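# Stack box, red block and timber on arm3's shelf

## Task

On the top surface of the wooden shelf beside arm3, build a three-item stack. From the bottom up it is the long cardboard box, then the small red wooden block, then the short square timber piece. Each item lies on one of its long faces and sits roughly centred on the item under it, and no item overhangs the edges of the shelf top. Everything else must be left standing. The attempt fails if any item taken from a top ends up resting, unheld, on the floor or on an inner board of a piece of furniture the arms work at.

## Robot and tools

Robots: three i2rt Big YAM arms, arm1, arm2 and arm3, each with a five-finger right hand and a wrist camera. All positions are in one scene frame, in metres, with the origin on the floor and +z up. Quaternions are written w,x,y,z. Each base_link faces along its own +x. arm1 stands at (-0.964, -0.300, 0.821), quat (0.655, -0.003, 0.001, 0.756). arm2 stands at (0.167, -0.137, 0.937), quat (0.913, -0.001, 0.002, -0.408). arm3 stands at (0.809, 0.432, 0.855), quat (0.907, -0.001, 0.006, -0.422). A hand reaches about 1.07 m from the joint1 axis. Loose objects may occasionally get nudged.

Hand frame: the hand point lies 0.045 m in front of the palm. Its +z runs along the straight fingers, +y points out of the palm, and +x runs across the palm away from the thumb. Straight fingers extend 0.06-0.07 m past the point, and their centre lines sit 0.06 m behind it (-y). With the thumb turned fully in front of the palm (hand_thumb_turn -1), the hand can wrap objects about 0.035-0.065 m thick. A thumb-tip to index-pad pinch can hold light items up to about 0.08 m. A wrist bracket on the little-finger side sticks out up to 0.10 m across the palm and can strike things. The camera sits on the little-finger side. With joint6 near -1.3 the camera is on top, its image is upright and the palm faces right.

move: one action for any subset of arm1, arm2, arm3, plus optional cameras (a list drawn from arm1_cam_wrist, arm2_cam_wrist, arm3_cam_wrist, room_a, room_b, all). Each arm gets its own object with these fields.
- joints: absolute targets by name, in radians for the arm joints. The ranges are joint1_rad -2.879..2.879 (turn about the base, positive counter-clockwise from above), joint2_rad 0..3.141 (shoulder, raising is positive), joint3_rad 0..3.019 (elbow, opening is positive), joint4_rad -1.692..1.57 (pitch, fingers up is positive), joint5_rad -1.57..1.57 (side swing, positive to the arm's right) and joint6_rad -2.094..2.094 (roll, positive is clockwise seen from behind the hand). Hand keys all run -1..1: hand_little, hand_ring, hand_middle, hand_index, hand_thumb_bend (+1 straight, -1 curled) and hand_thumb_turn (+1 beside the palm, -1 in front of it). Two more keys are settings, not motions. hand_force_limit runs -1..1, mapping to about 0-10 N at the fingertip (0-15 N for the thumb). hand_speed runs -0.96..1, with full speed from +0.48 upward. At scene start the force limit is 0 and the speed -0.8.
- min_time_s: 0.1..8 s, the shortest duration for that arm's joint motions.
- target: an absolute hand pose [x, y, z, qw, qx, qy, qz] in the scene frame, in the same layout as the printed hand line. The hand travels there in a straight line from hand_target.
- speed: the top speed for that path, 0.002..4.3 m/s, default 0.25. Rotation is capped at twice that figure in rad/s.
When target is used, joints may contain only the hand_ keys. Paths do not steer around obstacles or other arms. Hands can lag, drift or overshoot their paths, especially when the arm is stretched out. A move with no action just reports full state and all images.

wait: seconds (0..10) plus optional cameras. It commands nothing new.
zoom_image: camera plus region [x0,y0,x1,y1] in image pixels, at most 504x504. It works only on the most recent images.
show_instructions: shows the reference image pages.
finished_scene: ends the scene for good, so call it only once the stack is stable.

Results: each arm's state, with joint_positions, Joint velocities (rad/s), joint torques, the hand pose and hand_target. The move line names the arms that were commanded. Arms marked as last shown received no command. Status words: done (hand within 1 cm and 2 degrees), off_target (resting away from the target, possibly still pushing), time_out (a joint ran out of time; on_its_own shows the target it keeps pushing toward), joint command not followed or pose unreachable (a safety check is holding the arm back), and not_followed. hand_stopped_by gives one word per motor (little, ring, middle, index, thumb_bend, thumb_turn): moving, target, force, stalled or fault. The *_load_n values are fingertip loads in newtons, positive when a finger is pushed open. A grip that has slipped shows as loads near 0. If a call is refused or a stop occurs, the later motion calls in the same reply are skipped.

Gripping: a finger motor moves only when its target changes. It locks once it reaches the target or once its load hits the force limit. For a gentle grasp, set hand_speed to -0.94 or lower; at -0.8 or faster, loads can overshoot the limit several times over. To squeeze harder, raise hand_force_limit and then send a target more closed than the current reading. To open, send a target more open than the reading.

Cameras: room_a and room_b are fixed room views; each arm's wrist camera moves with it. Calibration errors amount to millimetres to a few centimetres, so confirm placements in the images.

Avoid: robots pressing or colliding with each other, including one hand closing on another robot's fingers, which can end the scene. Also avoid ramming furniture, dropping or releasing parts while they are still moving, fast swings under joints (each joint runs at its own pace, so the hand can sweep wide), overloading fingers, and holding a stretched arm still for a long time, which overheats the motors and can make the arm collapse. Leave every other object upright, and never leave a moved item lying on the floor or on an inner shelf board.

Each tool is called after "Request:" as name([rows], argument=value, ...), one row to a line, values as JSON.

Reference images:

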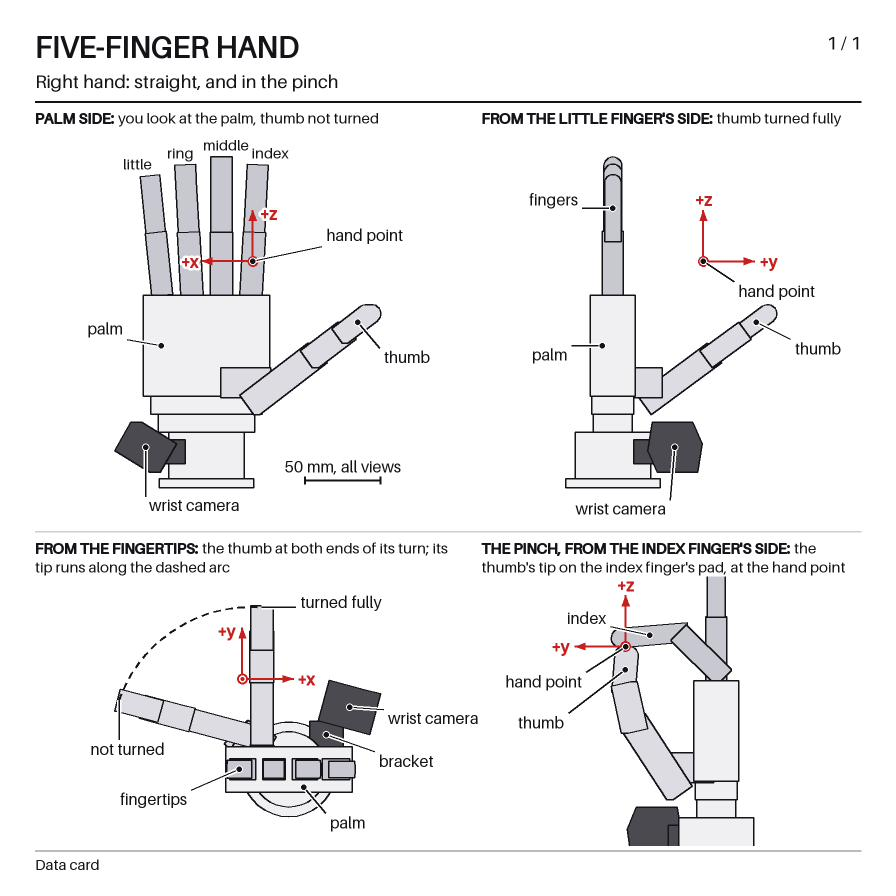

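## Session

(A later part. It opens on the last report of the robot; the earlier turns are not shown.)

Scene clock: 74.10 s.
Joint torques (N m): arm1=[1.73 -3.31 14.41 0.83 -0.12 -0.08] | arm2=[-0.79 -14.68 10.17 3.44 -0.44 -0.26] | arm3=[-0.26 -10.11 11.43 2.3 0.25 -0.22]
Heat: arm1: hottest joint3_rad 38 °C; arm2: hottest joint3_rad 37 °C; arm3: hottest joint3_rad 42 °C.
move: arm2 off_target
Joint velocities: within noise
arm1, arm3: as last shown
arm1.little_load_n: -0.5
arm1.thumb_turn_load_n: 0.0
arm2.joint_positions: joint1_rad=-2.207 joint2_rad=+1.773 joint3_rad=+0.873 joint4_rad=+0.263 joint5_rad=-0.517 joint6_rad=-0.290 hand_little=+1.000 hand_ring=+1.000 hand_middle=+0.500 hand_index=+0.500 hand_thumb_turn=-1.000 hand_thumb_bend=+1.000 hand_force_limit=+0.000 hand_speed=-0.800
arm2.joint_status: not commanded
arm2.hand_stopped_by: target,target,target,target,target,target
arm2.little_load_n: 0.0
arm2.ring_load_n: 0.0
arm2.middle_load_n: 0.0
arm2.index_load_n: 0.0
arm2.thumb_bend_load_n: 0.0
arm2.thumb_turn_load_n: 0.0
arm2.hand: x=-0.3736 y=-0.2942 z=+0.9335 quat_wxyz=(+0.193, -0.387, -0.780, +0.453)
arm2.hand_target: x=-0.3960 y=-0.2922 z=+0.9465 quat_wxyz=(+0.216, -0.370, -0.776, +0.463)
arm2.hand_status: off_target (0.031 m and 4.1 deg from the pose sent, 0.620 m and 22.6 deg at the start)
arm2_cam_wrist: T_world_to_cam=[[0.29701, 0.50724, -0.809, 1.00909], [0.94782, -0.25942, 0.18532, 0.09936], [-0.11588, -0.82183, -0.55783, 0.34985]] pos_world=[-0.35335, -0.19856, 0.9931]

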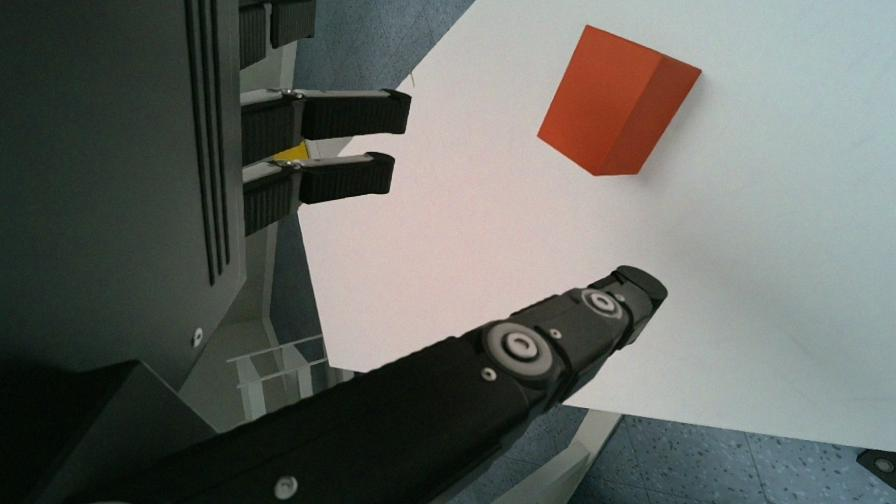

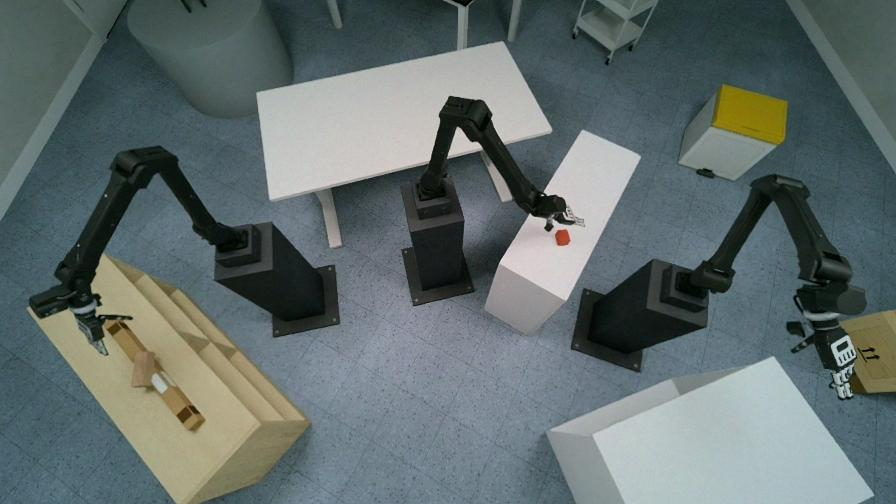

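Request:
move(arm2={"target": [-0.428, -0.309, 0.87, 0.2378, -0.3958, -0.7603, 0.4569], "speed": 0.1}, cameras=["arm2_cam_wrist"])

Scene clock: 77.10 s.
Joint torques (N m): arm1=[1.67 -3.31 14.42 0.84 -0.11 -0.08] | arm2=[0.56 -16.26 8.49 3.66 -0.1 0.12] | arm3=[-0.26 -10.11 11.41 2.32 0.25 -0.22]
Heat: arm1: hottest joint3_rad 39 °C; arm2: hottest joint3_rad 37 °C; arm3: hottest joint3_rad 42 °C.
move: arm2 off_target
Joint velocities: within noise
arm1, arm3: as last shown
arm1.little_load_n: 0.0
arm1.ring_load_n: -0.5
arm2.joint_positions: joint1_rad=-2.177 joint2_rad=+1.997 joint3_rad=+0.928 joint4_rad=+0.482 joint5_rad=-0.425 joint6_rad=-0.256 hand_little=+1.000 hand_ring=+1.000 hand_middle=+0.500 hand_index=+0.500 hand_thumb_turn=-1.000 hand_thumb_bend=+1.000 hand_force_limit=+0.000 hand_speed=-0.800
arm2.joint_status: not commanded
arm2.hand_stopped_by: target,target,target,target,target,target
arm2.little_load_n: 0.0
arm2.ring_load_n: 0.0
arm2.middle_load_n: 0.0
arm2.index_load_n: 0.0
arm2.thumb_bend_load_n: 0.0
arm2.thumb_turn_load_n: 0.0
arm2.hand: x=-0.4090 y=-0.3023 z=+0.8611 quat_wxyz=(+0.226, -0.399, -0.769, +0.445)
arm2.hand_target: x=-0.4267 y=-0.3093 z=+0.8706 quat_wxyz=(+0.238, -0.395, -0.760, +0.457)
arm2.hand_status: off_target (0.022 m and 2.2 deg from the pose sent, 0.085 m and 5.7 deg at the start)
arm3.little_load_n: -0.5
arm3.thumb_turn_load_n: 0.5
arm2_cam_wrist: T_world_to_cam=[[0.29766, 0.50819, -0.80817, 0.965], [0.93602, -0.32188, 0.14234, 0.15759], [-0.1878, -0.79883, -0.57149, 0.28814]] pos_world=[-0.38064, -0.20951, 0.92212]

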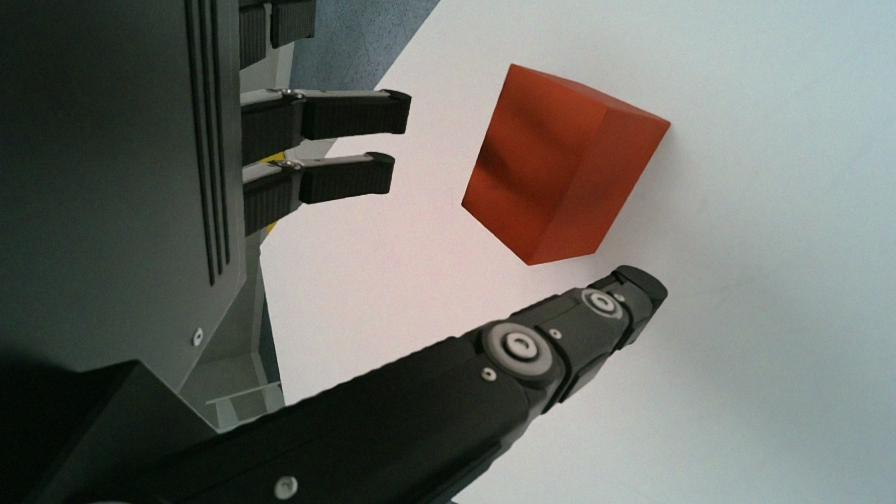

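Request:
move(arm2={"target": [-0.4395, -0.315, 0.822, 0.2378, -0.3958, -0.7603, 0.4569], "speed": 0.08}, cameras=["arm2_cam_wrist"])

Scene clock: 79.17 s.
Joint torques (N m): arm1=[1.79 -3.31 14.42 0.85 -0.12 -0.08] | arm2=[0.73 -16.97 7.66 3.6 -0.05 0.17] | arm3=[-0.21 -10.11 11.41 2.29 0.25 -0.22]
Heat: arm1: hottest joint3_rad 39 °C; arm2: hottest joint3_rad 37 °C; arm3: hottest joint3_rad 43 °C.
move: arm2 off_target
Joint velocities: within noise
arm1, arm3: as last shown
arm1.little_load_n: -0.5
arm1.ring_load_n: 0.0
arm2.joint_positions: joint1_rad=-2.177 joint2_rad=+2.133 joint3_rad=+0.985 joint4_rad=+0.567 joint5_rad=-0.417 joint6_rad=-0.252 hand_little=+1.000 hand_ring=+1.000 hand_middle=+0.500 hand_index=+0.500 hand_thumb_turn=-1.000 hand_thumb_bend=+1.000 hand_force_limit=+0.000 hand_speed=-0.800
arm2.joint_status: not commanded
arm2.hand_stopped_by: target,target,target,target,target,target
arm2.little_load_n: 0.0
arm2.ring_load_n: 0.0
arm2.middle_load_n: 0.0
arm2.index_load_n: 0.0
arm2.thumb_bend_load_n: 0.0
arm2.thumb_turn_load_n: 0.0
arm2.hand: x=-0.4244 y=-0.3031 z=+0.8154 quat_wxyz=(+0.230, -0.402, -0.767, +0.444)
arm2.hand_target: x=-0.4398 y=-0.3112 z=+0.8222 quat_wxyz=(+0.239, -0.398, -0.759, +0.456)
arm2.hand_status: off_target (0.020 m and 2.0 deg from the pose sent, 0.051 m and 2.2 deg at the start)
arm3.little_load_n: 0.0
arm3.thumb_turn_load_n: 0.0
arm2_cam_wrist: T_world_to_cam=[[0.29983, 0.50579, -0.80887, 0.9338], [0.93357, -0.33006, 0.13967, 0.17691], [-0.19633, -0.79702, -0.57116, 0.25511]] pos_world=[-0.39506, -0.2106, 0.87632]

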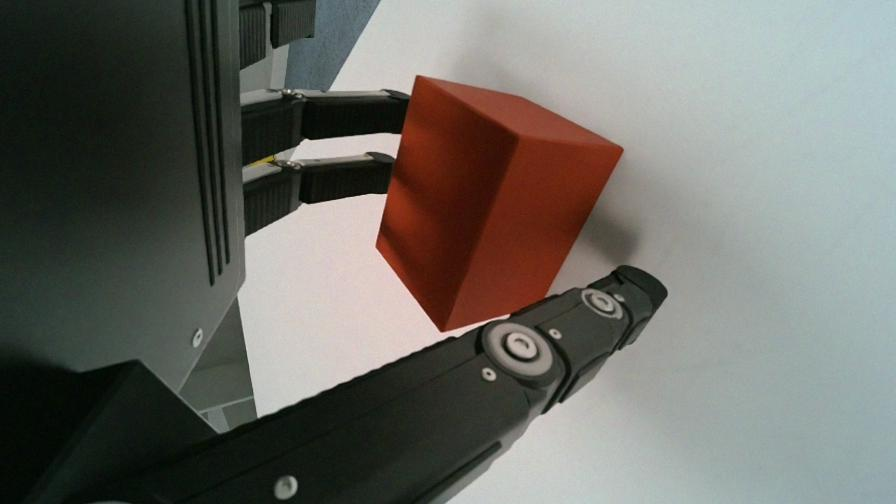

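Request:
move(arm2={"target": [-0.436, -0.319, 0.810, 0.2378, -0.3958, -0.7603, 0.4569], "speed": 0.05}, cameras=["arm2_cam_wrist"])

Request:
zoom_image(camera="arm2_cam_wrist", region=[350, 50, 750, 350])

Scene clock: 80.67 s.
Joint torques (N m): arm1=[1.73 -3.31 14.41 0.84 -0.12 -0.08] | arm2=[0.26 -17.73 7.25 3.62 -0.08 0.16] | arm3=[-0.21 -10.11 11.4 2.29 0.25 -0.21]
Heat: arm1: hottest joint3_rad 40 °C; arm2: hottest joint3_rad 37 °C; arm3: hottest joint3_rad 43 °C.
move: arm2 off_target
Joint velocities: within noise
arm1, arm3: as last shown
arm1.little_load_n: 0.0
arm2.joint_positions: joint1_rad=-2.155 joint2_rad=+2.161 joint3_rad=+0.985 joint4_rad=+0.599 joint5_rad=-0.409 joint6_rad=-0.247 hand_little=+1.000 hand_ring=+1.000 hand_middle=+0.500 hand_index=+0.500 hand_thumb_turn=-1.000 hand_thumb_bend=+1.000 hand_force_limit=+0.000 hand_speed=-0.800
arm2.joint_status: not commanded
arm2.hand_stopped_by: target,target,target,target,target,target
arm2.little_load_n: 0.0
arm2.ring_load_n: 0.0
arm2.middle_load_n: 0.0
arm2.index_load_n: 0.0
arm2.thumb_bend_load_n: 0.0
arm2.thumb_turn_load_n: 0.0
arm2.hand: x=-0.4203 y=-0.3146 z=+0.8044 quat_wxyz=(+0.228, -0.397, -0.769, +0.446)
arm2.hand_target: x=-0.4345 y=-0.3219 z=+0.8101 quat_wxyz=(+0.236, -0.394, -0.762, +0.457)
arm2.hand_status: off_target (0.017 m and 2.0 deg from the pose sent, 0.020 m and 2.0 deg at the start)
arm3.thumb_bend_load_n: -0.5
arm3.thumb_turn_load_n: -0.5
arm2_cam_wrist: T_world_to_cam=[[0.29101, 0.50989, -0.80952, 0.92766], [0.93813, -0.31809, 0.13688, 0.17869], [-0.1877, -0.79927, -0.57091, 0.24316]] pos_world=[-0.39194, -0.22181, 0.86533]

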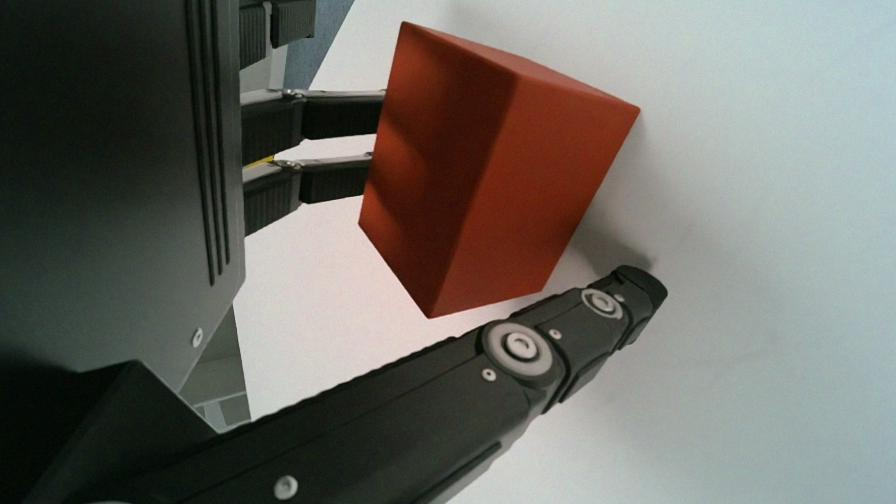

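Scaled by 1.260.

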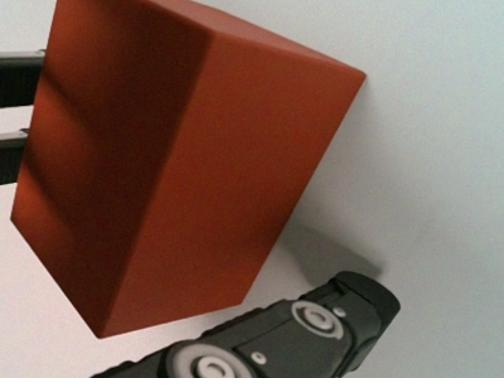

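Request:
move(arm2={"target": [-0.439, -0.309, 0.810, 0.2378, -0.3958, -0.7603, 0.4569], "speed": 0.05}, cameras=["arm2_cam_wrist"])

Scene clock: 82.47 s.
Joint torques (N m): arm1=[1.73 -3.31 14.42 0.84 -0.12 -0.08] | arm2=[-0.56 -17.73 7.57 3.19 -0.39 0.06] | arm3=[-0.26 -10.11 11.41 2.32 0.25 -0.21]
Heat: arm1: hottest joint3_rad 40 °C; arm2: hottest joint3_rad 37 °C; arm3: hottest joint3_rad 43 °C.
move: arm2 off_target
Joint velocities: within noise
arm1, arm3: as last shown
arm2.joint_positions: joint1_rad=-2.172 joint2_rad=+2.161 joint3_rad=+0.988 joint4_rad=+0.599 joint5_rad=-0.419 joint6_rad=-0.247 hand_little=+1.000 hand_ring=+1.000 hand_middle=+0.500 hand_index=+0.500 hand_thumb_turn=-1.000 hand_thumb_bend=+1.000 hand_force_limit=+0.000 hand_speed=-0.800
arm2.joint_status: not commanded
arm2.hand_stopped_by: target,target,target,target,target,target
arm2.little_load_n: 0.0
arm2.ring_load_n: 0.0
arm2.middle_load_n: 0.0
arm2.index_load_n: 0.0
arm2.thumb_bend_load_n: 0.0
arm2.thumb_turn_load_n: 0.0
arm2.hand: x=-0.4240 y=-0.3064 z=+0.8059 quat_wxyz=(+0.230, -0.400, -0.766, +0.448)
arm2.hand_target: x=-0.4393 y=-0.3047 z=+0.8099 quat_wxyz=(+0.239, -0.399, -0.759, +0.456)
arm2.hand_status: off_target (0.016 m and 1.6 deg from the pose sent, 0.020 m and 2.0 deg at the start)
arm3.thumb_bend_load_n: 0.0
arm3.thumb_turn_load_n: 0.0
arm2_cam_wrist: T_world_to_cam=[[0.29377, 0.50284, -0.81293, 0.92749], [0.93549, -0.32593, 0.13646, 0.18141], [-0.19634, -0.80058, -0.56615, 0.242]] pos_world=[-0.39466, -0.21351, 0.86624]

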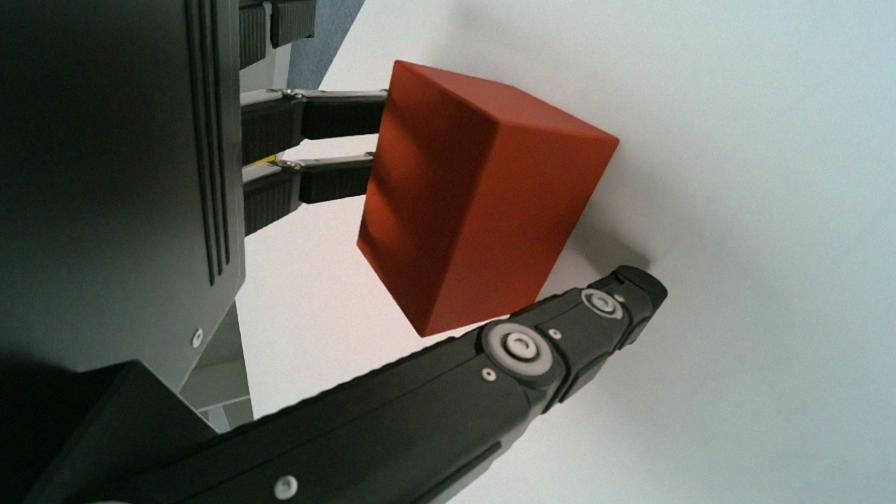

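Request:
move(arm2={"joints": {"hand_speed": -0.92, "hand_force_limit": -0.3, "hand_index": -0.05, "hand_middle": -0.05, "hand_thumb_bend": 0.2}}, cameras=["arm2_cam_wrist"])

Scene clock: 87.43 s.
Joint torques (N m): arm1=[1.73 -3.31 14.42 0.84 -0.12 -0.08] | arm2=[-1.08 -17.73 7.53 3.26 -0.37 0.04] | arm3=[-0.21 -10.11 11.38 2.3 0.25 -0.21]
Heat: arm1: hottest joint3_rad 41 °C; arm2: hottest joint3_rad 37 °C; arm3: hottest joint3_rad 43 °C.
move: arm2 off_target
Joint velocities: within noise
arm1: as last shown
arm1.little_load_n: -0.5
arm2.joint_positions: joint1_rad=-2.167 joint2_rad=+2.161 joint3_rad=+0.988 joint4_rad=+0.599 joint5_rad=-0.419 joint6_rad=-0.249 hand_little=+1.000 hand_ring=+1.000 hand_middle=+0.009 hand_index=-0.014 hand_thumb_turn=-1.000 hand_thumb_bend=+0.751 hand_force_limit=-0.300 hand_speed=-0.920
arm2.joint_status: hand_middle off_target (ended at +0.009, target -0.050); hand_index off_target (ended at -0.014, target -0.050); hand_thumb_bend off_target (ended at +0.751, target +0.200); the others done
arm2.hand_stopped_by: target,target,force,force,force,target
arm2.little_load_n: 0.0
arm2.ring_load_n: 0.0
arm2.middle_load_n: 3.0
arm2.index_load_n: 4.0
arm2.thumb_bend_load_n: 7.0
arm2.thumb_turn_load_n: 0.0
arm2.hand: x=-0.4232 y=-0.3090 z=+0.8058 quat_wxyz=(+0.229, -0.398, -0.767, +0.448)
arm2.hand_target: x=-0.4387 y=-0.3073 z=+0.8098 quat_wxyz=(+0.239, -0.396, -0.760, +0.456)
arm2.hand_status: not commanded
arm3.joint_positions: joint1_rad=+2.341 joint2_rad=+1.346 joint3_rad=+0.974 joint4_rad=-0.565 joint5_rad=-0.033 joint6_rad=-0.039 hand_little=+1.000 hand_ring=+1.000 hand_middle=+1.000 hand_index=+1.000 hand_thumb_turn=-1.000 hand_thumb_bend=+1.000 hand_force_limit=+0.000 hand_speed=-0.800
arm3.joint_status: not commanded
arm3.hand_stopped_by: target,target,target,target,target,target
arm3.little_load_n: 0.0
arm3.ring_load_n: 0.0
arm3.middle_load_n: 0.0
arm3.index_load_n: 0.0
arm3.thumb_bend_load_n: 0.0
arm3.thumb_turn_load_n: 0.5
arm3.hand: x=+0.8233 y=+0.9006 z=+0.9802 quat_wxyz=(-0.313, +0.949, -0.026, +0.000)
arm3.hand_target: x=+0.8335 y=+0.9177 z=+0.9971 quat_wxyz=(-0.337, +0.941, -0.023, +0.010)
arm3.hand_status: not commanded
arm2_cam_wrist: T_world_to_cam=[[0.29046, 0.50524, -0.81263, 0.92762], [0.93732, -0.32108, 0.13539, 0.183], [-0.19252, -0.80102, -0.56683, 0.24206]] pos_world=[-0.39436, -0.21602, 0.86624]

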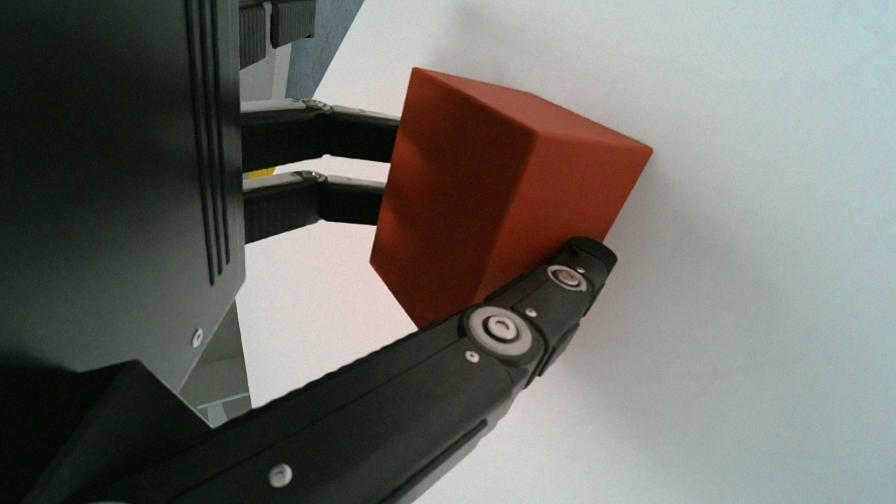

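Request:
move(arm2={"target": [-0.43, -0.305, 1.0, 0.2378, -0.3958, -0.7603, 0.4569], "speed": 0.12}, cameras=["arm2_cam_wrist"])

Scene clock: 90.80 s.
Joint torques (N m): arm1=[1.73 -3.37 14.43 0.84 -0.11 -0.08] | arm2=[-0.85 -19.31 10.47 2.35 -0.42 -0.02] | arm3=[-0.15 -10.11 11.41 2.29 0.25 -0.21]
Heat: arm1: hottest joint3_rad 42 °C; arm2: hottest joint3_rad 37 °C; arm3: hottest joint3_rad 43 °C.
move: arm2 off_target
Joint velocities: within noise
arm1, arm3: as last shown
arm1.little_load_n: 0.5
arm1.thumb_turn_load_n: 0.5
arm2.joint_positions: joint1_rad=-2.167 joint2_rad=+1.762 joint3_rad=+0.988 joint4_rad=+0.177 joint5_rad=-0.423 joint6_rad=-0.253 hand_little=+1.000 hand_ring=+1.000 hand_middle=+0.009 hand_index=-0.014 hand_thumb_turn=-1.000 hand_thumb_bend=+0.751 hand_force_limit=-0.300 hand_speed=-0.920
arm2.joint_status: not commanded
arm2.hand_stopped_by: target,target,force,force,force,target
arm2.little_load_n: 0.0
arm2.ring_load_n: 0.0
arm2.middle_load_n: 3.5
arm2.index_load_n: 3.5
arm2.thumb_bend_load_n: 7.5
arm2.thumb_turn_load_n: 0.0
arm2.hand: x=-0.4147 y=-0.3085 z=+0.9692 quat_wxyz=(+0.220, -0.400, -0.772, +0.443)
arm2.hand_target: x=-0.4308 y=-0.3062 z=+0.9991 quat_wxyz=(+0.238, -0.393, -0.762, +0.457)
arm2.hand_status: off_target (0.035 m and 2.9 deg from the pose sent, 0.194 m and 1.7 deg at the start)
arm3.little_load_n: -0.5
arm3.thumb_turn_load_n: 0.0
arm2_cam_wrist: T_world_to_cam=[[0.30415, 0.51016, -0.8045, 1.05701], [0.93627, -0.31588, 0.15366, 0.13643], [-0.17574, -0.79997, -0.57373, 0.35068]] pos_world=[-0.3876, -0.21562, 1.0306]

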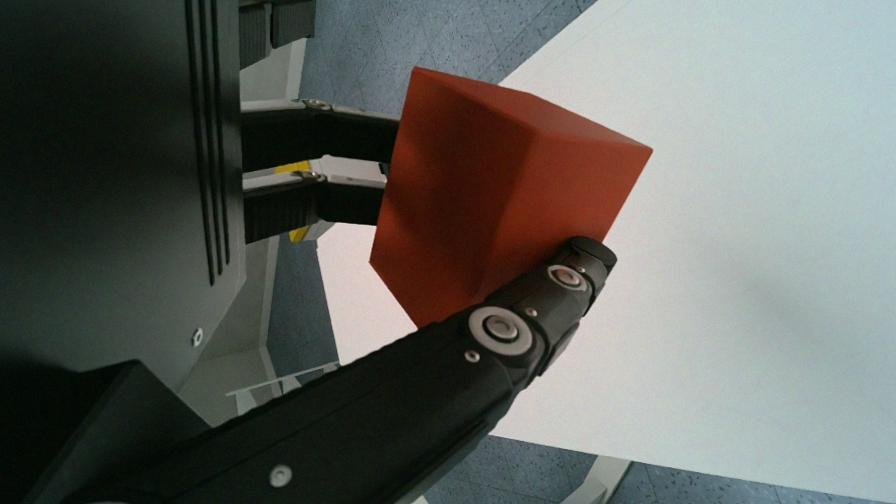

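Request:
move(arm2={"joints": {"joint1_rad": 0.667}, "min_time_s": 6.5}, arm3={"target": [0.92, 0.93, 1.02, 0.3419, -0.9396, 0.0163, -0.0059], "speed": 0.1}, cameras=["arm2_cam_wrist", "arm3_cam_wrist", "room_a"])

Scene clock: 98.27 s.
Joint torques (N m): arm1=[1.73 -3.31 14.42 0.84 -0.12 -0.08] | arm2=[-0.62 -18.67 10.47 2.15 -0.28 0.03] | arm3=[0.03 -9.99 12.16 0.95 -0.19 -0.22]
Heat: arm1: hottest joint3_rad 42 °C; arm2: hottest joint3_rad 38 °C; arm3: hottest joint3_rad 44 °C.
move: arm2 done; arm3 off_target
Joint velocities: within noise
arm1.joint_positions: joint1_rad=-0.015 joint2_rad=+0.803 joint3_rad=+1.146 joint4_rad=-0.786 joint5_rad=-0.675 joint6_rad=-0.468 hand_little=+1.000 hand_ring=+1.000 hand_middle=+0.500 hand_index=+0.500 hand_thumb_turn=-1.000 hand_thumb_bend=+1.000 hand_force_limit=-0.300 hand_speed=-0.850
arm1.joint_status: not commanded
arm1.hand_stopped_by: target,target,target,target,target,target
arm1.little_load_n: 0.0
arm1.ring_load_n: 0.0
arm1.middle_load_n: 0.0
arm1.index_load_n: 0.0
arm1.thumb_bend_load_n: 0.0
arm1.thumb_turn_load_n: 0.0
arm1.hand: x=-1.1294 y=+0.0260 z=+1.2389 quat_wxyz=(-0.542, +0.713, +0.404, -0.190)
arm1.hand_target: x=-1.1333 y=+0.0219 z=+1.2663 quat_wxyz=(-0.557, +0.697, +0.412, -0.185)
arm1.hand_status: not commanded
arm2.joint_positions: joint1_rad=+0.663 joint2_rad=+1.762 joint3_rad=+0.988 joint4_rad=+0.177 joint5_rad=-0.426 joint6_rad=-0.247 hand_little=+1.000 hand_ring=+1.000 hand_middle=+0.009 hand_index=-0.014 hand_thumb_turn=-1.000 hand_thumb_bend=+0.751 hand_force_limit=-0.300 hand_speed=-0.920
arm2.joint_status: all done
arm2.hand_stopped_by: target,target,force,force,force,target
arm2.little_load_n: 0.0
arm2.ring_load_n: 0.0
arm2.middle_load_n: 3.5
arm2.index_load_n: 3.5
arm2.thumb_bend_load_n: 7.5
arm2.thumb_turn_load_n: 0.0
arm2.hand: x=+0.7729 y=-0.1502 z=+0.9658 quat_wxyz=(-0.404, +0.700, -0.517, +0.282)
arm2.hand_target: x=+0.7880 y=-0.1542 z=+0.9954 quat_wxyz=(-0.415, +0.692, -0.508, +0.301)
arm2.hand_status: not commanded
arm3.joint_positions: joint1_rad=+2.142 joint2_rad=+1.390 joint3_rad=+1.086 joint4_rad=-0.600 joint5_rad=-0.163 joint6_rad=-0.198 hand_little=+1.000 hand_ring=+1.000 hand_middle=+1.000 hand_index=+1.000 hand_thumb_turn=-1.000 hand_thumb_bend=+1.000 hand_force_limit=+0.000 hand_speed=-0.800
arm3.joint_status: not commanded
arm3.hand_stopped_by: target,target,target,target,target,target
arm3.little_load_n: 0.0
arm3.ring_load_n: 0.0
arm3.middle_load_n: 0.0
arm3.index_load_n: 0.0
arm3.thumb_bend_load_n: 0.0
arm3.thumb_turn_load_n: 0.0
arm3.hand: x=+0.9104 y=+0.9198 z=+1.0088 quat_wxyz=(-0.336, +0.942, -0.023, +0.000)
arm3.hand_target: x=+0.9197 y=+0.9297 z=+1.0195 quat_wxyz=(-0.342, +0.939, -0.017, +0.005)
arm3.hand_status: off_target (0.018 m and 1.3 deg from the pose sent, 0.109 m and 3.7 deg at the start)
arm2_cam_wrist: T_world_to_cam=[[-0.45219, -0.38544, -0.80434, 1.06218], [-0.79287, 0.58675, 0.16457, 0.53669], [0.40852, 0.71215, -0.57093, 0.45692]] pos_world=[0.71918, -0.23089, 1.0269]
arm3_cam_wrist: T_world_to_cam=[[0.17238, -0.76694, -0.61813, 1.17175], [-0.83063, -0.45048, 0.3273, 0.83436], [-0.52947, 0.45702, -0.7147, 0.90004]] pos_world=[0.96761, 0.86319, 1.09447]

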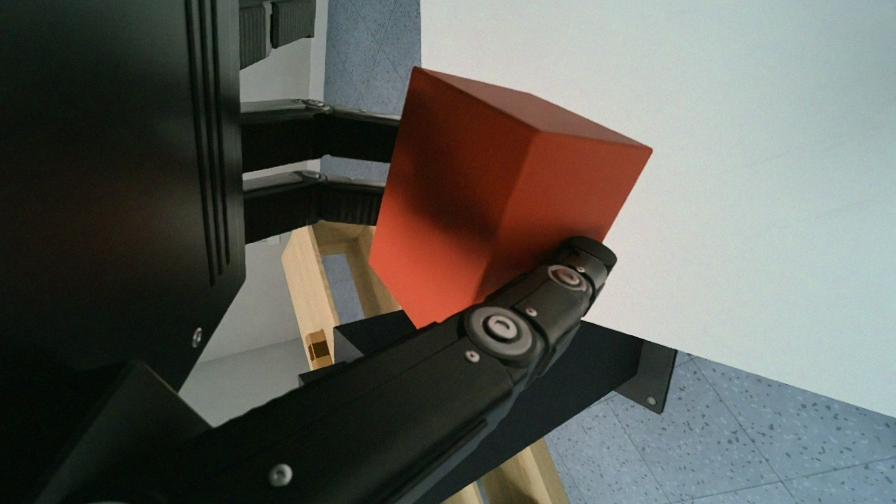

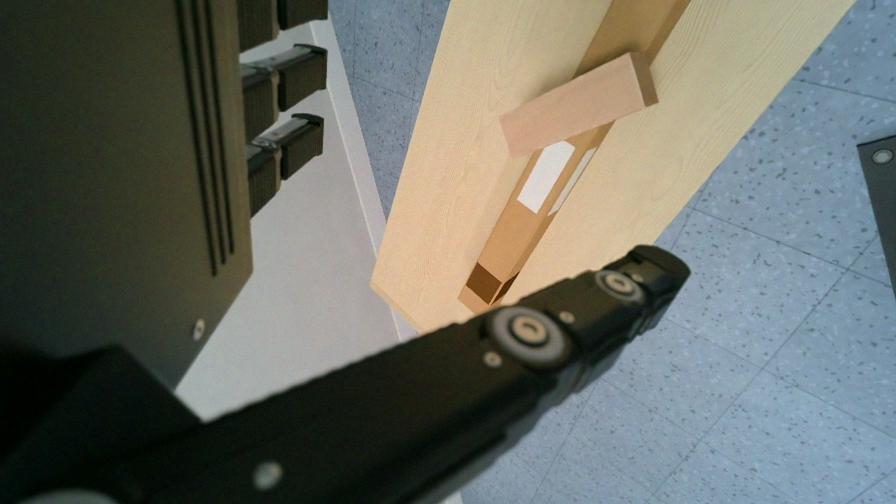

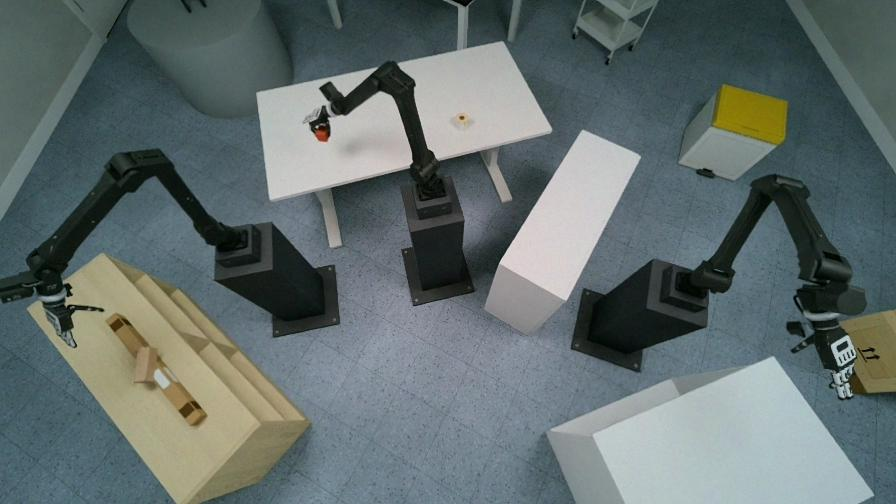

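Request:
zoom_image(camera="arm3_cam_wrist", region=[440, 0, 740, 200])

Request:
zoom_image(camera="room_a", region=[80, 290, 240, 450])

Scaled by 1.680.

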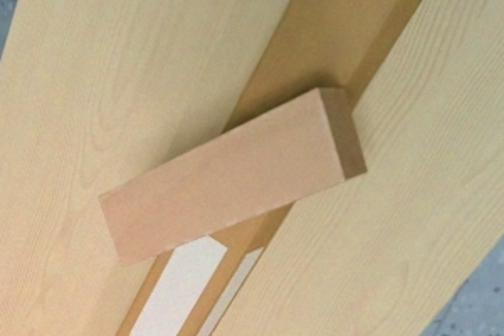

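Scaled by 3.150.

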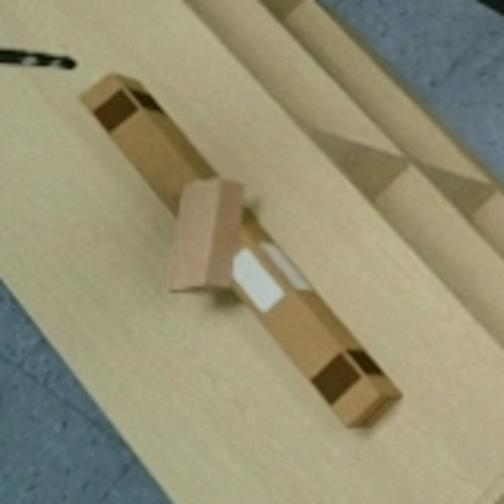

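Request:
move(arm2={"target": [0.79, -0.16, 0.82, 0.4167, -0.6934, 0.5038, -0.3028], "speed": 0.12}, cameras=["arm2_cam_wrist", "room_b", "room_a"])

Request:
zoom_image(camera="room_b", region=[560, 230, 680, 350])

Scene clock: 104.70 s.
Joint torques (N m): arm1=[1.67 -3.31 14.42 0.84 -0.11 -0.08] | arm2=[-0.85 -18.02 6.43 3.69 -0.45 -0.1] | arm3=[-0.03 -10.05 12.18 0.92 -0.19 -0.22]
Heat: arm1: hottest joint3_rad 43 °C; arm2: hottest joint3_rad 38 °C; arm3: hottest joint3_rad 44 °C.
move: arm2 off_target
Joint velocities: within noise
arm1, arm3: as last shown
arm1.little_load_n: -0.5
arm2.joint_positions: joint1_rad=+0.664 joint2_rad=+2.132 joint3_rad=+0.974 joint4_rad=+0.571 joint5_rad=-0.437 joint6_rad=-0.252 hand_little=+1.000 hand_ring=+1.000 hand_middle=+0.009 hand_index=-0.014 hand_thumb_turn=-1.000 hand_thumb_bend=+0.751 hand_force_limit=-0.300 hand_speed=-0.920
arm2.joint_status: not commanded
arm2.hand_stopped_by: target,target,force,force,force,target
arm2.little_load_n: 0.0
arm2.ring_load_n: 0.0
arm2.middle_load_n: 3.0
arm2.index_load_n: 3.5
arm2.thumb_bend_load_n: 7.5
arm2.thumb_turn_load_n: 0.0
arm2.hand: x=+0.7745 y=-0.1480 z=+0.8108 quat_wxyz=(-0.410, +0.701, -0.510, +0.284)
arm2.hand_target: x=+0.7883 y=-0.1557 z=+0.8206 quat_wxyz=(-0.417, +0.696, -0.500, +0.303)
arm2.hand_status: off_target (0.022 m and 2.6 deg from the pose sent, 0.147 m and 3.3 deg at the start)
pictures: arm2_cam_wrist, room_a, room_b
arm2_cam_wrist: T_world_to_cam=[[-0.43676, -0.39095, -0.81019, 0.93108], [-0.80242, 0.57644, 0.15441, 0.57623], [0.40665, 0.71755, -0.56546, 0.36403]] pos_world=[0.72099, -0.22937, 0.87122]

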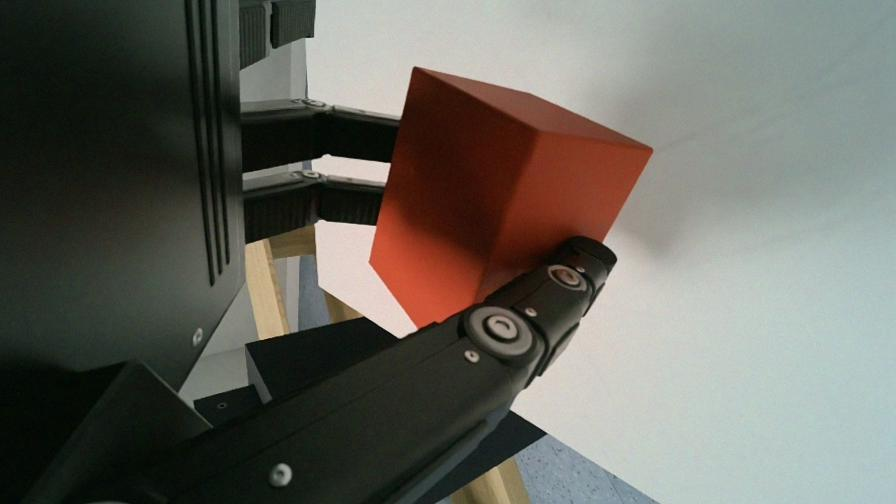

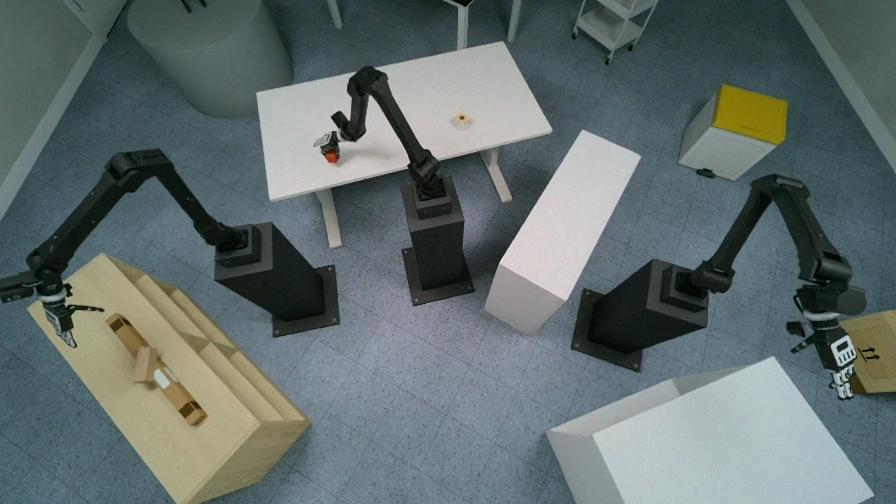

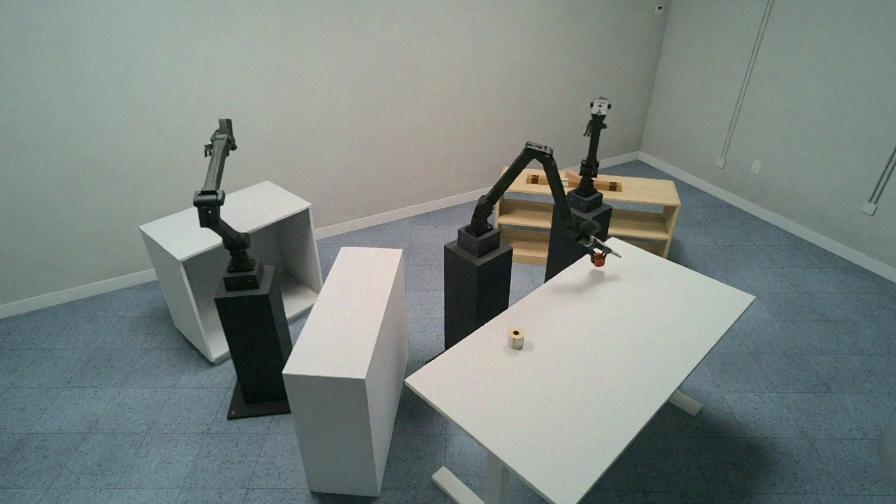

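Scaled by 4.200.

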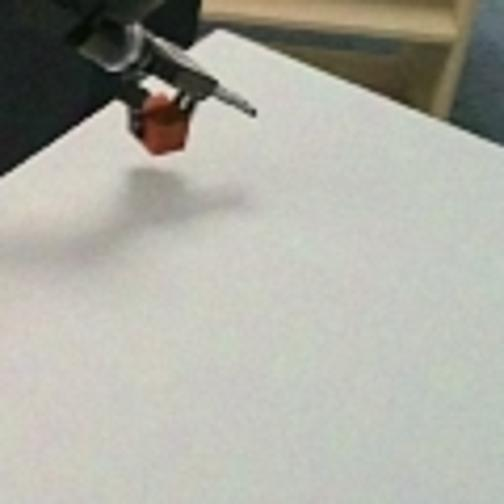

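Request:
move(arm2={"target": [0.79, -0.168, 0.785, 0.4167, -0.6934, 0.5038, -0.3028], "speed": 0.08}, cameras=["room_b"])

Request:
zoom_image(camera="room_b", region=[570, 230, 630, 290])

Scene clock: 108.13 s.
Joint torques (N m): arm1=[1.73 -3.31 14.42 0.85 -0.12 -0.08] | arm2=[-0.5 -18.43 6.93 3.74 -0.42 -0.18] | arm3=[-0.09 -9.99 12.16 0.95 -0.19 -0.22]
Heat: arm1: hottest joint3_rad 43 °C; arm2: hottest joint2_rad 37 °C; arm3: hottest joint3_rad 45 °C.
move: arm2 off_target
Joint velocities: within noise
arm1, arm3: as last shown
arm1.little_load_n: 0.0
arm2.joint_positions: joint1_rad=+0.634 joint2_rad=+2.222 joint3_rad=+0.993 joint4_rad=+0.631 joint5_rad=-0.451 joint6_rad=-0.253 hand_little=+1.000 hand_ring=+1.000 hand_middle=+0.009 hand_index=-0.014 hand_thumb_turn=-1.000 hand_thumb_bend=+0.751 hand_force_limit=-0.300 hand_speed=-0.920
arm2.joint_status: not commanded
arm2.hand_stopped_by: target,target,force,force,force,target
arm2.little_load_n: 0.0
arm2.ring_load_n: 0.0
arm2.middle_load_n: 3.5
arm2.index_load_n: 3.5
arm2.thumb_bend_load_n: 7.5
arm2.thumb_turn_load_n: 0.0
arm2.hand: x=+0.7700 y=-0.1636 z=+0.7748 quat_wxyz=(-0.407, +0.696, -0.520, +0.282)
arm2.hand_target: x=+0.7887 y=-0.1717 z=+0.7852 quat_wxyz=(-0.415, +0.692, -0.506, +0.304)
arm2.hand_status: off_target (0.023 m and 3.3 deg from the pose sent, 0.036 m and 2.6 deg at the start)

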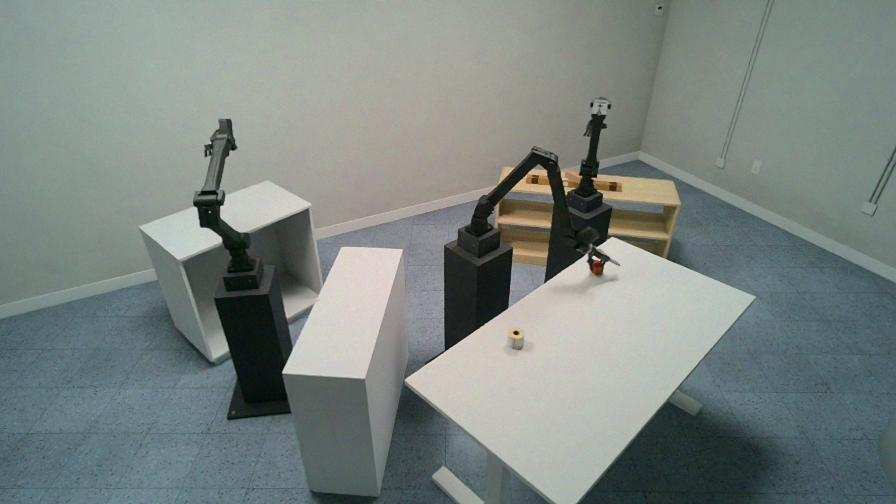

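Scaled by 8.400.

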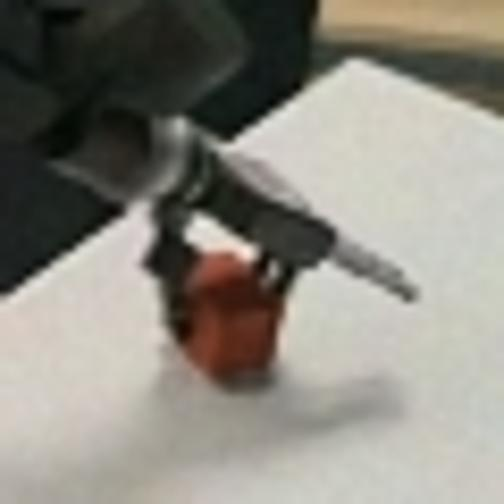

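Request:
move(arm2={"target": [0.79, -0.160, 0.776, 0.4257, -0.6879, 0.4999, -0.3093], "speed": 0.05}, cameras=["room_b"])

Request:
zoom_image(camera="room_b", region=[570, 230, 630, 290])

Scene clock: 109.60 s.
Joint torques (N m): arm1=[1.73 -3.31 14.43 0.84 -0.12 -0.08] | arm2=[0.67 -18.26 6.24 3.75 -0.33 0.08] | arm3=[-0.09 -9.99 12.15 0.94 -0.2 -0.22]
Heat: arm1: hottest joint3_rad 44 °C; arm2: hottest joint2_rad 37 °C; arm3: hottest joint3_rad 45 °C.
move: arm2 off_target
Joint velocities: within noise
arm1, arm3: as last shown
arm1.little_load_n: -0.5
arm2.joint_positions: joint1_rad=+0.637 joint2_rad=+2.253 joint3_rad=+0.993 joint4_rad=+0.702 joint5_rad=-0.451 joint6_rad=-0.253 hand_little=+1.000 hand_ring=+1.000 hand_middle=+0.009 hand_index=-0.014 hand_thumb_turn=-1.000 hand_thumb_bend=+0.751 hand_force_limit=-0.300 hand_speed=-0.920
arm2.joint_status: not commanded
arm2.hand_stopped_by: target,target,force,force,force,target
arm2.little_load_n: 0.0
arm2.ring_load_n: 0.0
arm2.middle_load_n: 3.5
arm2.index_load_n: 3.5
arm2.thumb_bend_load_n: 7.5
arm2.thumb_turn_load_n: 0.0
arm2.hand: x=+0.7742 y=-0.1626 z=+0.7688 quat_wxyz=(-0.415, +0.693, -0.510, +0.297)
arm2.hand_target: x=+0.7899 y=-0.1594 z=+0.7767 quat_wxyz=(-0.426, +0.688, -0.499, +0.309)
arm2.hand_status: off_target (0.018 m and 2.3 deg from the pose sent, 0.020 m and 4.5 deg at the start)

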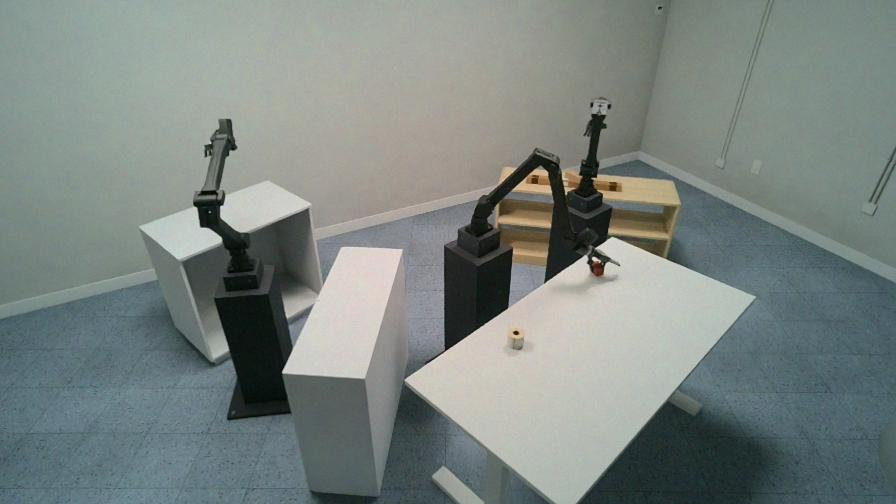

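Scaled by 8.400.

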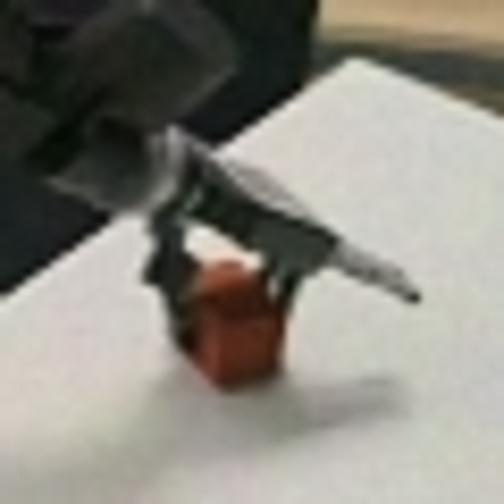

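Request:
move(arm2={"target": [0.79, -0.160, 0.768, 0.4227, -0.6898, 0.5012, -0.3072], "speed": 0.04}, cameras=["room_b"])

Request:
zoom_image(camera="room_b", region=[570, 230, 630, 290])

Scene clock: 110.83 s.
Joint torques (N m): arm1=[1.67 -3.31 14.42 0.85 -0.12 -0.08] | arm2=[0.79 -18.2 6.39 3.58 -0.13 0] | arm3=[-0.03 -9.93 12.15 0.95 -0.19 -0.22]
Heat: arm1: hottest joint3_rad 44 °C; arm2: hottest joint2_rad 37 °C; arm3: hottest joint3_rad 45 °C.
move: arm2 off_target
Joint velocities: within noise
arm1, arm3: as last shown
arm2.joint_positions: joint1_rad=+0.637 joint2_rad=+2.265 joint3_rad=+0.999 joint4_rad=+0.703 joint5_rad=-0.451 joint6_rad=-0.253 hand_little=+1.000 hand_ring=+1.000 hand_middle=+0.009 hand_index=-0.014 hand_thumb_turn=-1.000 hand_thumb_bend=+0.751 hand_force_limit=-0.300 hand_speed=-0.920
arm2.joint_status: not commanded
arm2.hand_stopped_by: target,target,force,force,force,target
arm2.little_load_n: 0.0
arm2.ring_load_n: 0.0
arm2.middle_load_n: 3.0
arm2.index_load_n: 3.5
arm2.thumb_bend_load_n: 7.5
arm2.thumb_turn_load_n: 0.0
arm2.hand: x=+0.7741 y=-0.1626 z=+0.7637 quat_wxyz=(-0.414, +0.693, -0.511, +0.295)
arm2.hand_target: x=+0.7891 y=-0.1600 z=+0.7674 quat_wxyz=(-0.422, +0.690, -0.502, +0.306)
arm2.hand_status: off_target (0.017 m and 2.1 deg from the pose sent, 0.016 m and 1.8 deg at the start)
arm3.middle_load_n: -0.5

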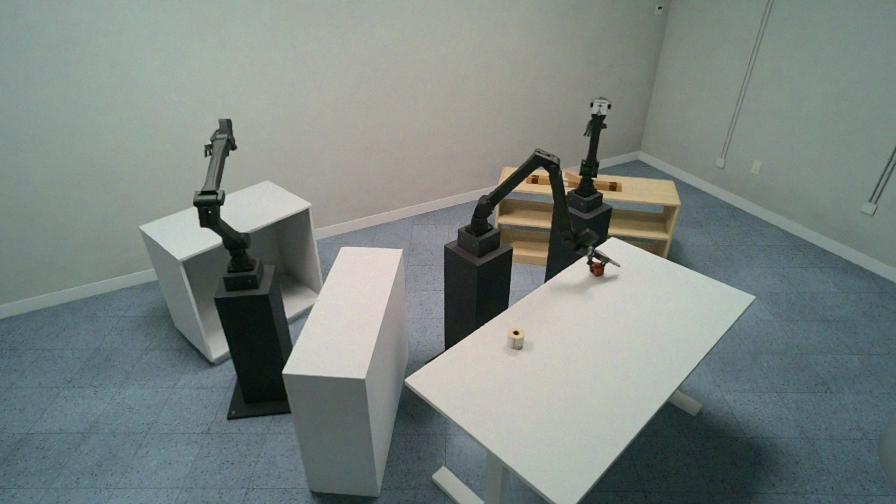

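Scaled by 8.400.

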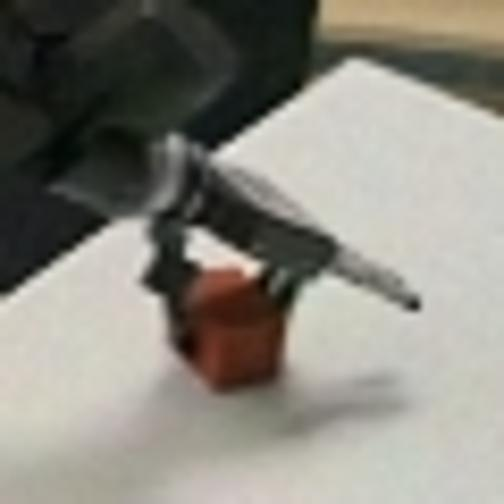

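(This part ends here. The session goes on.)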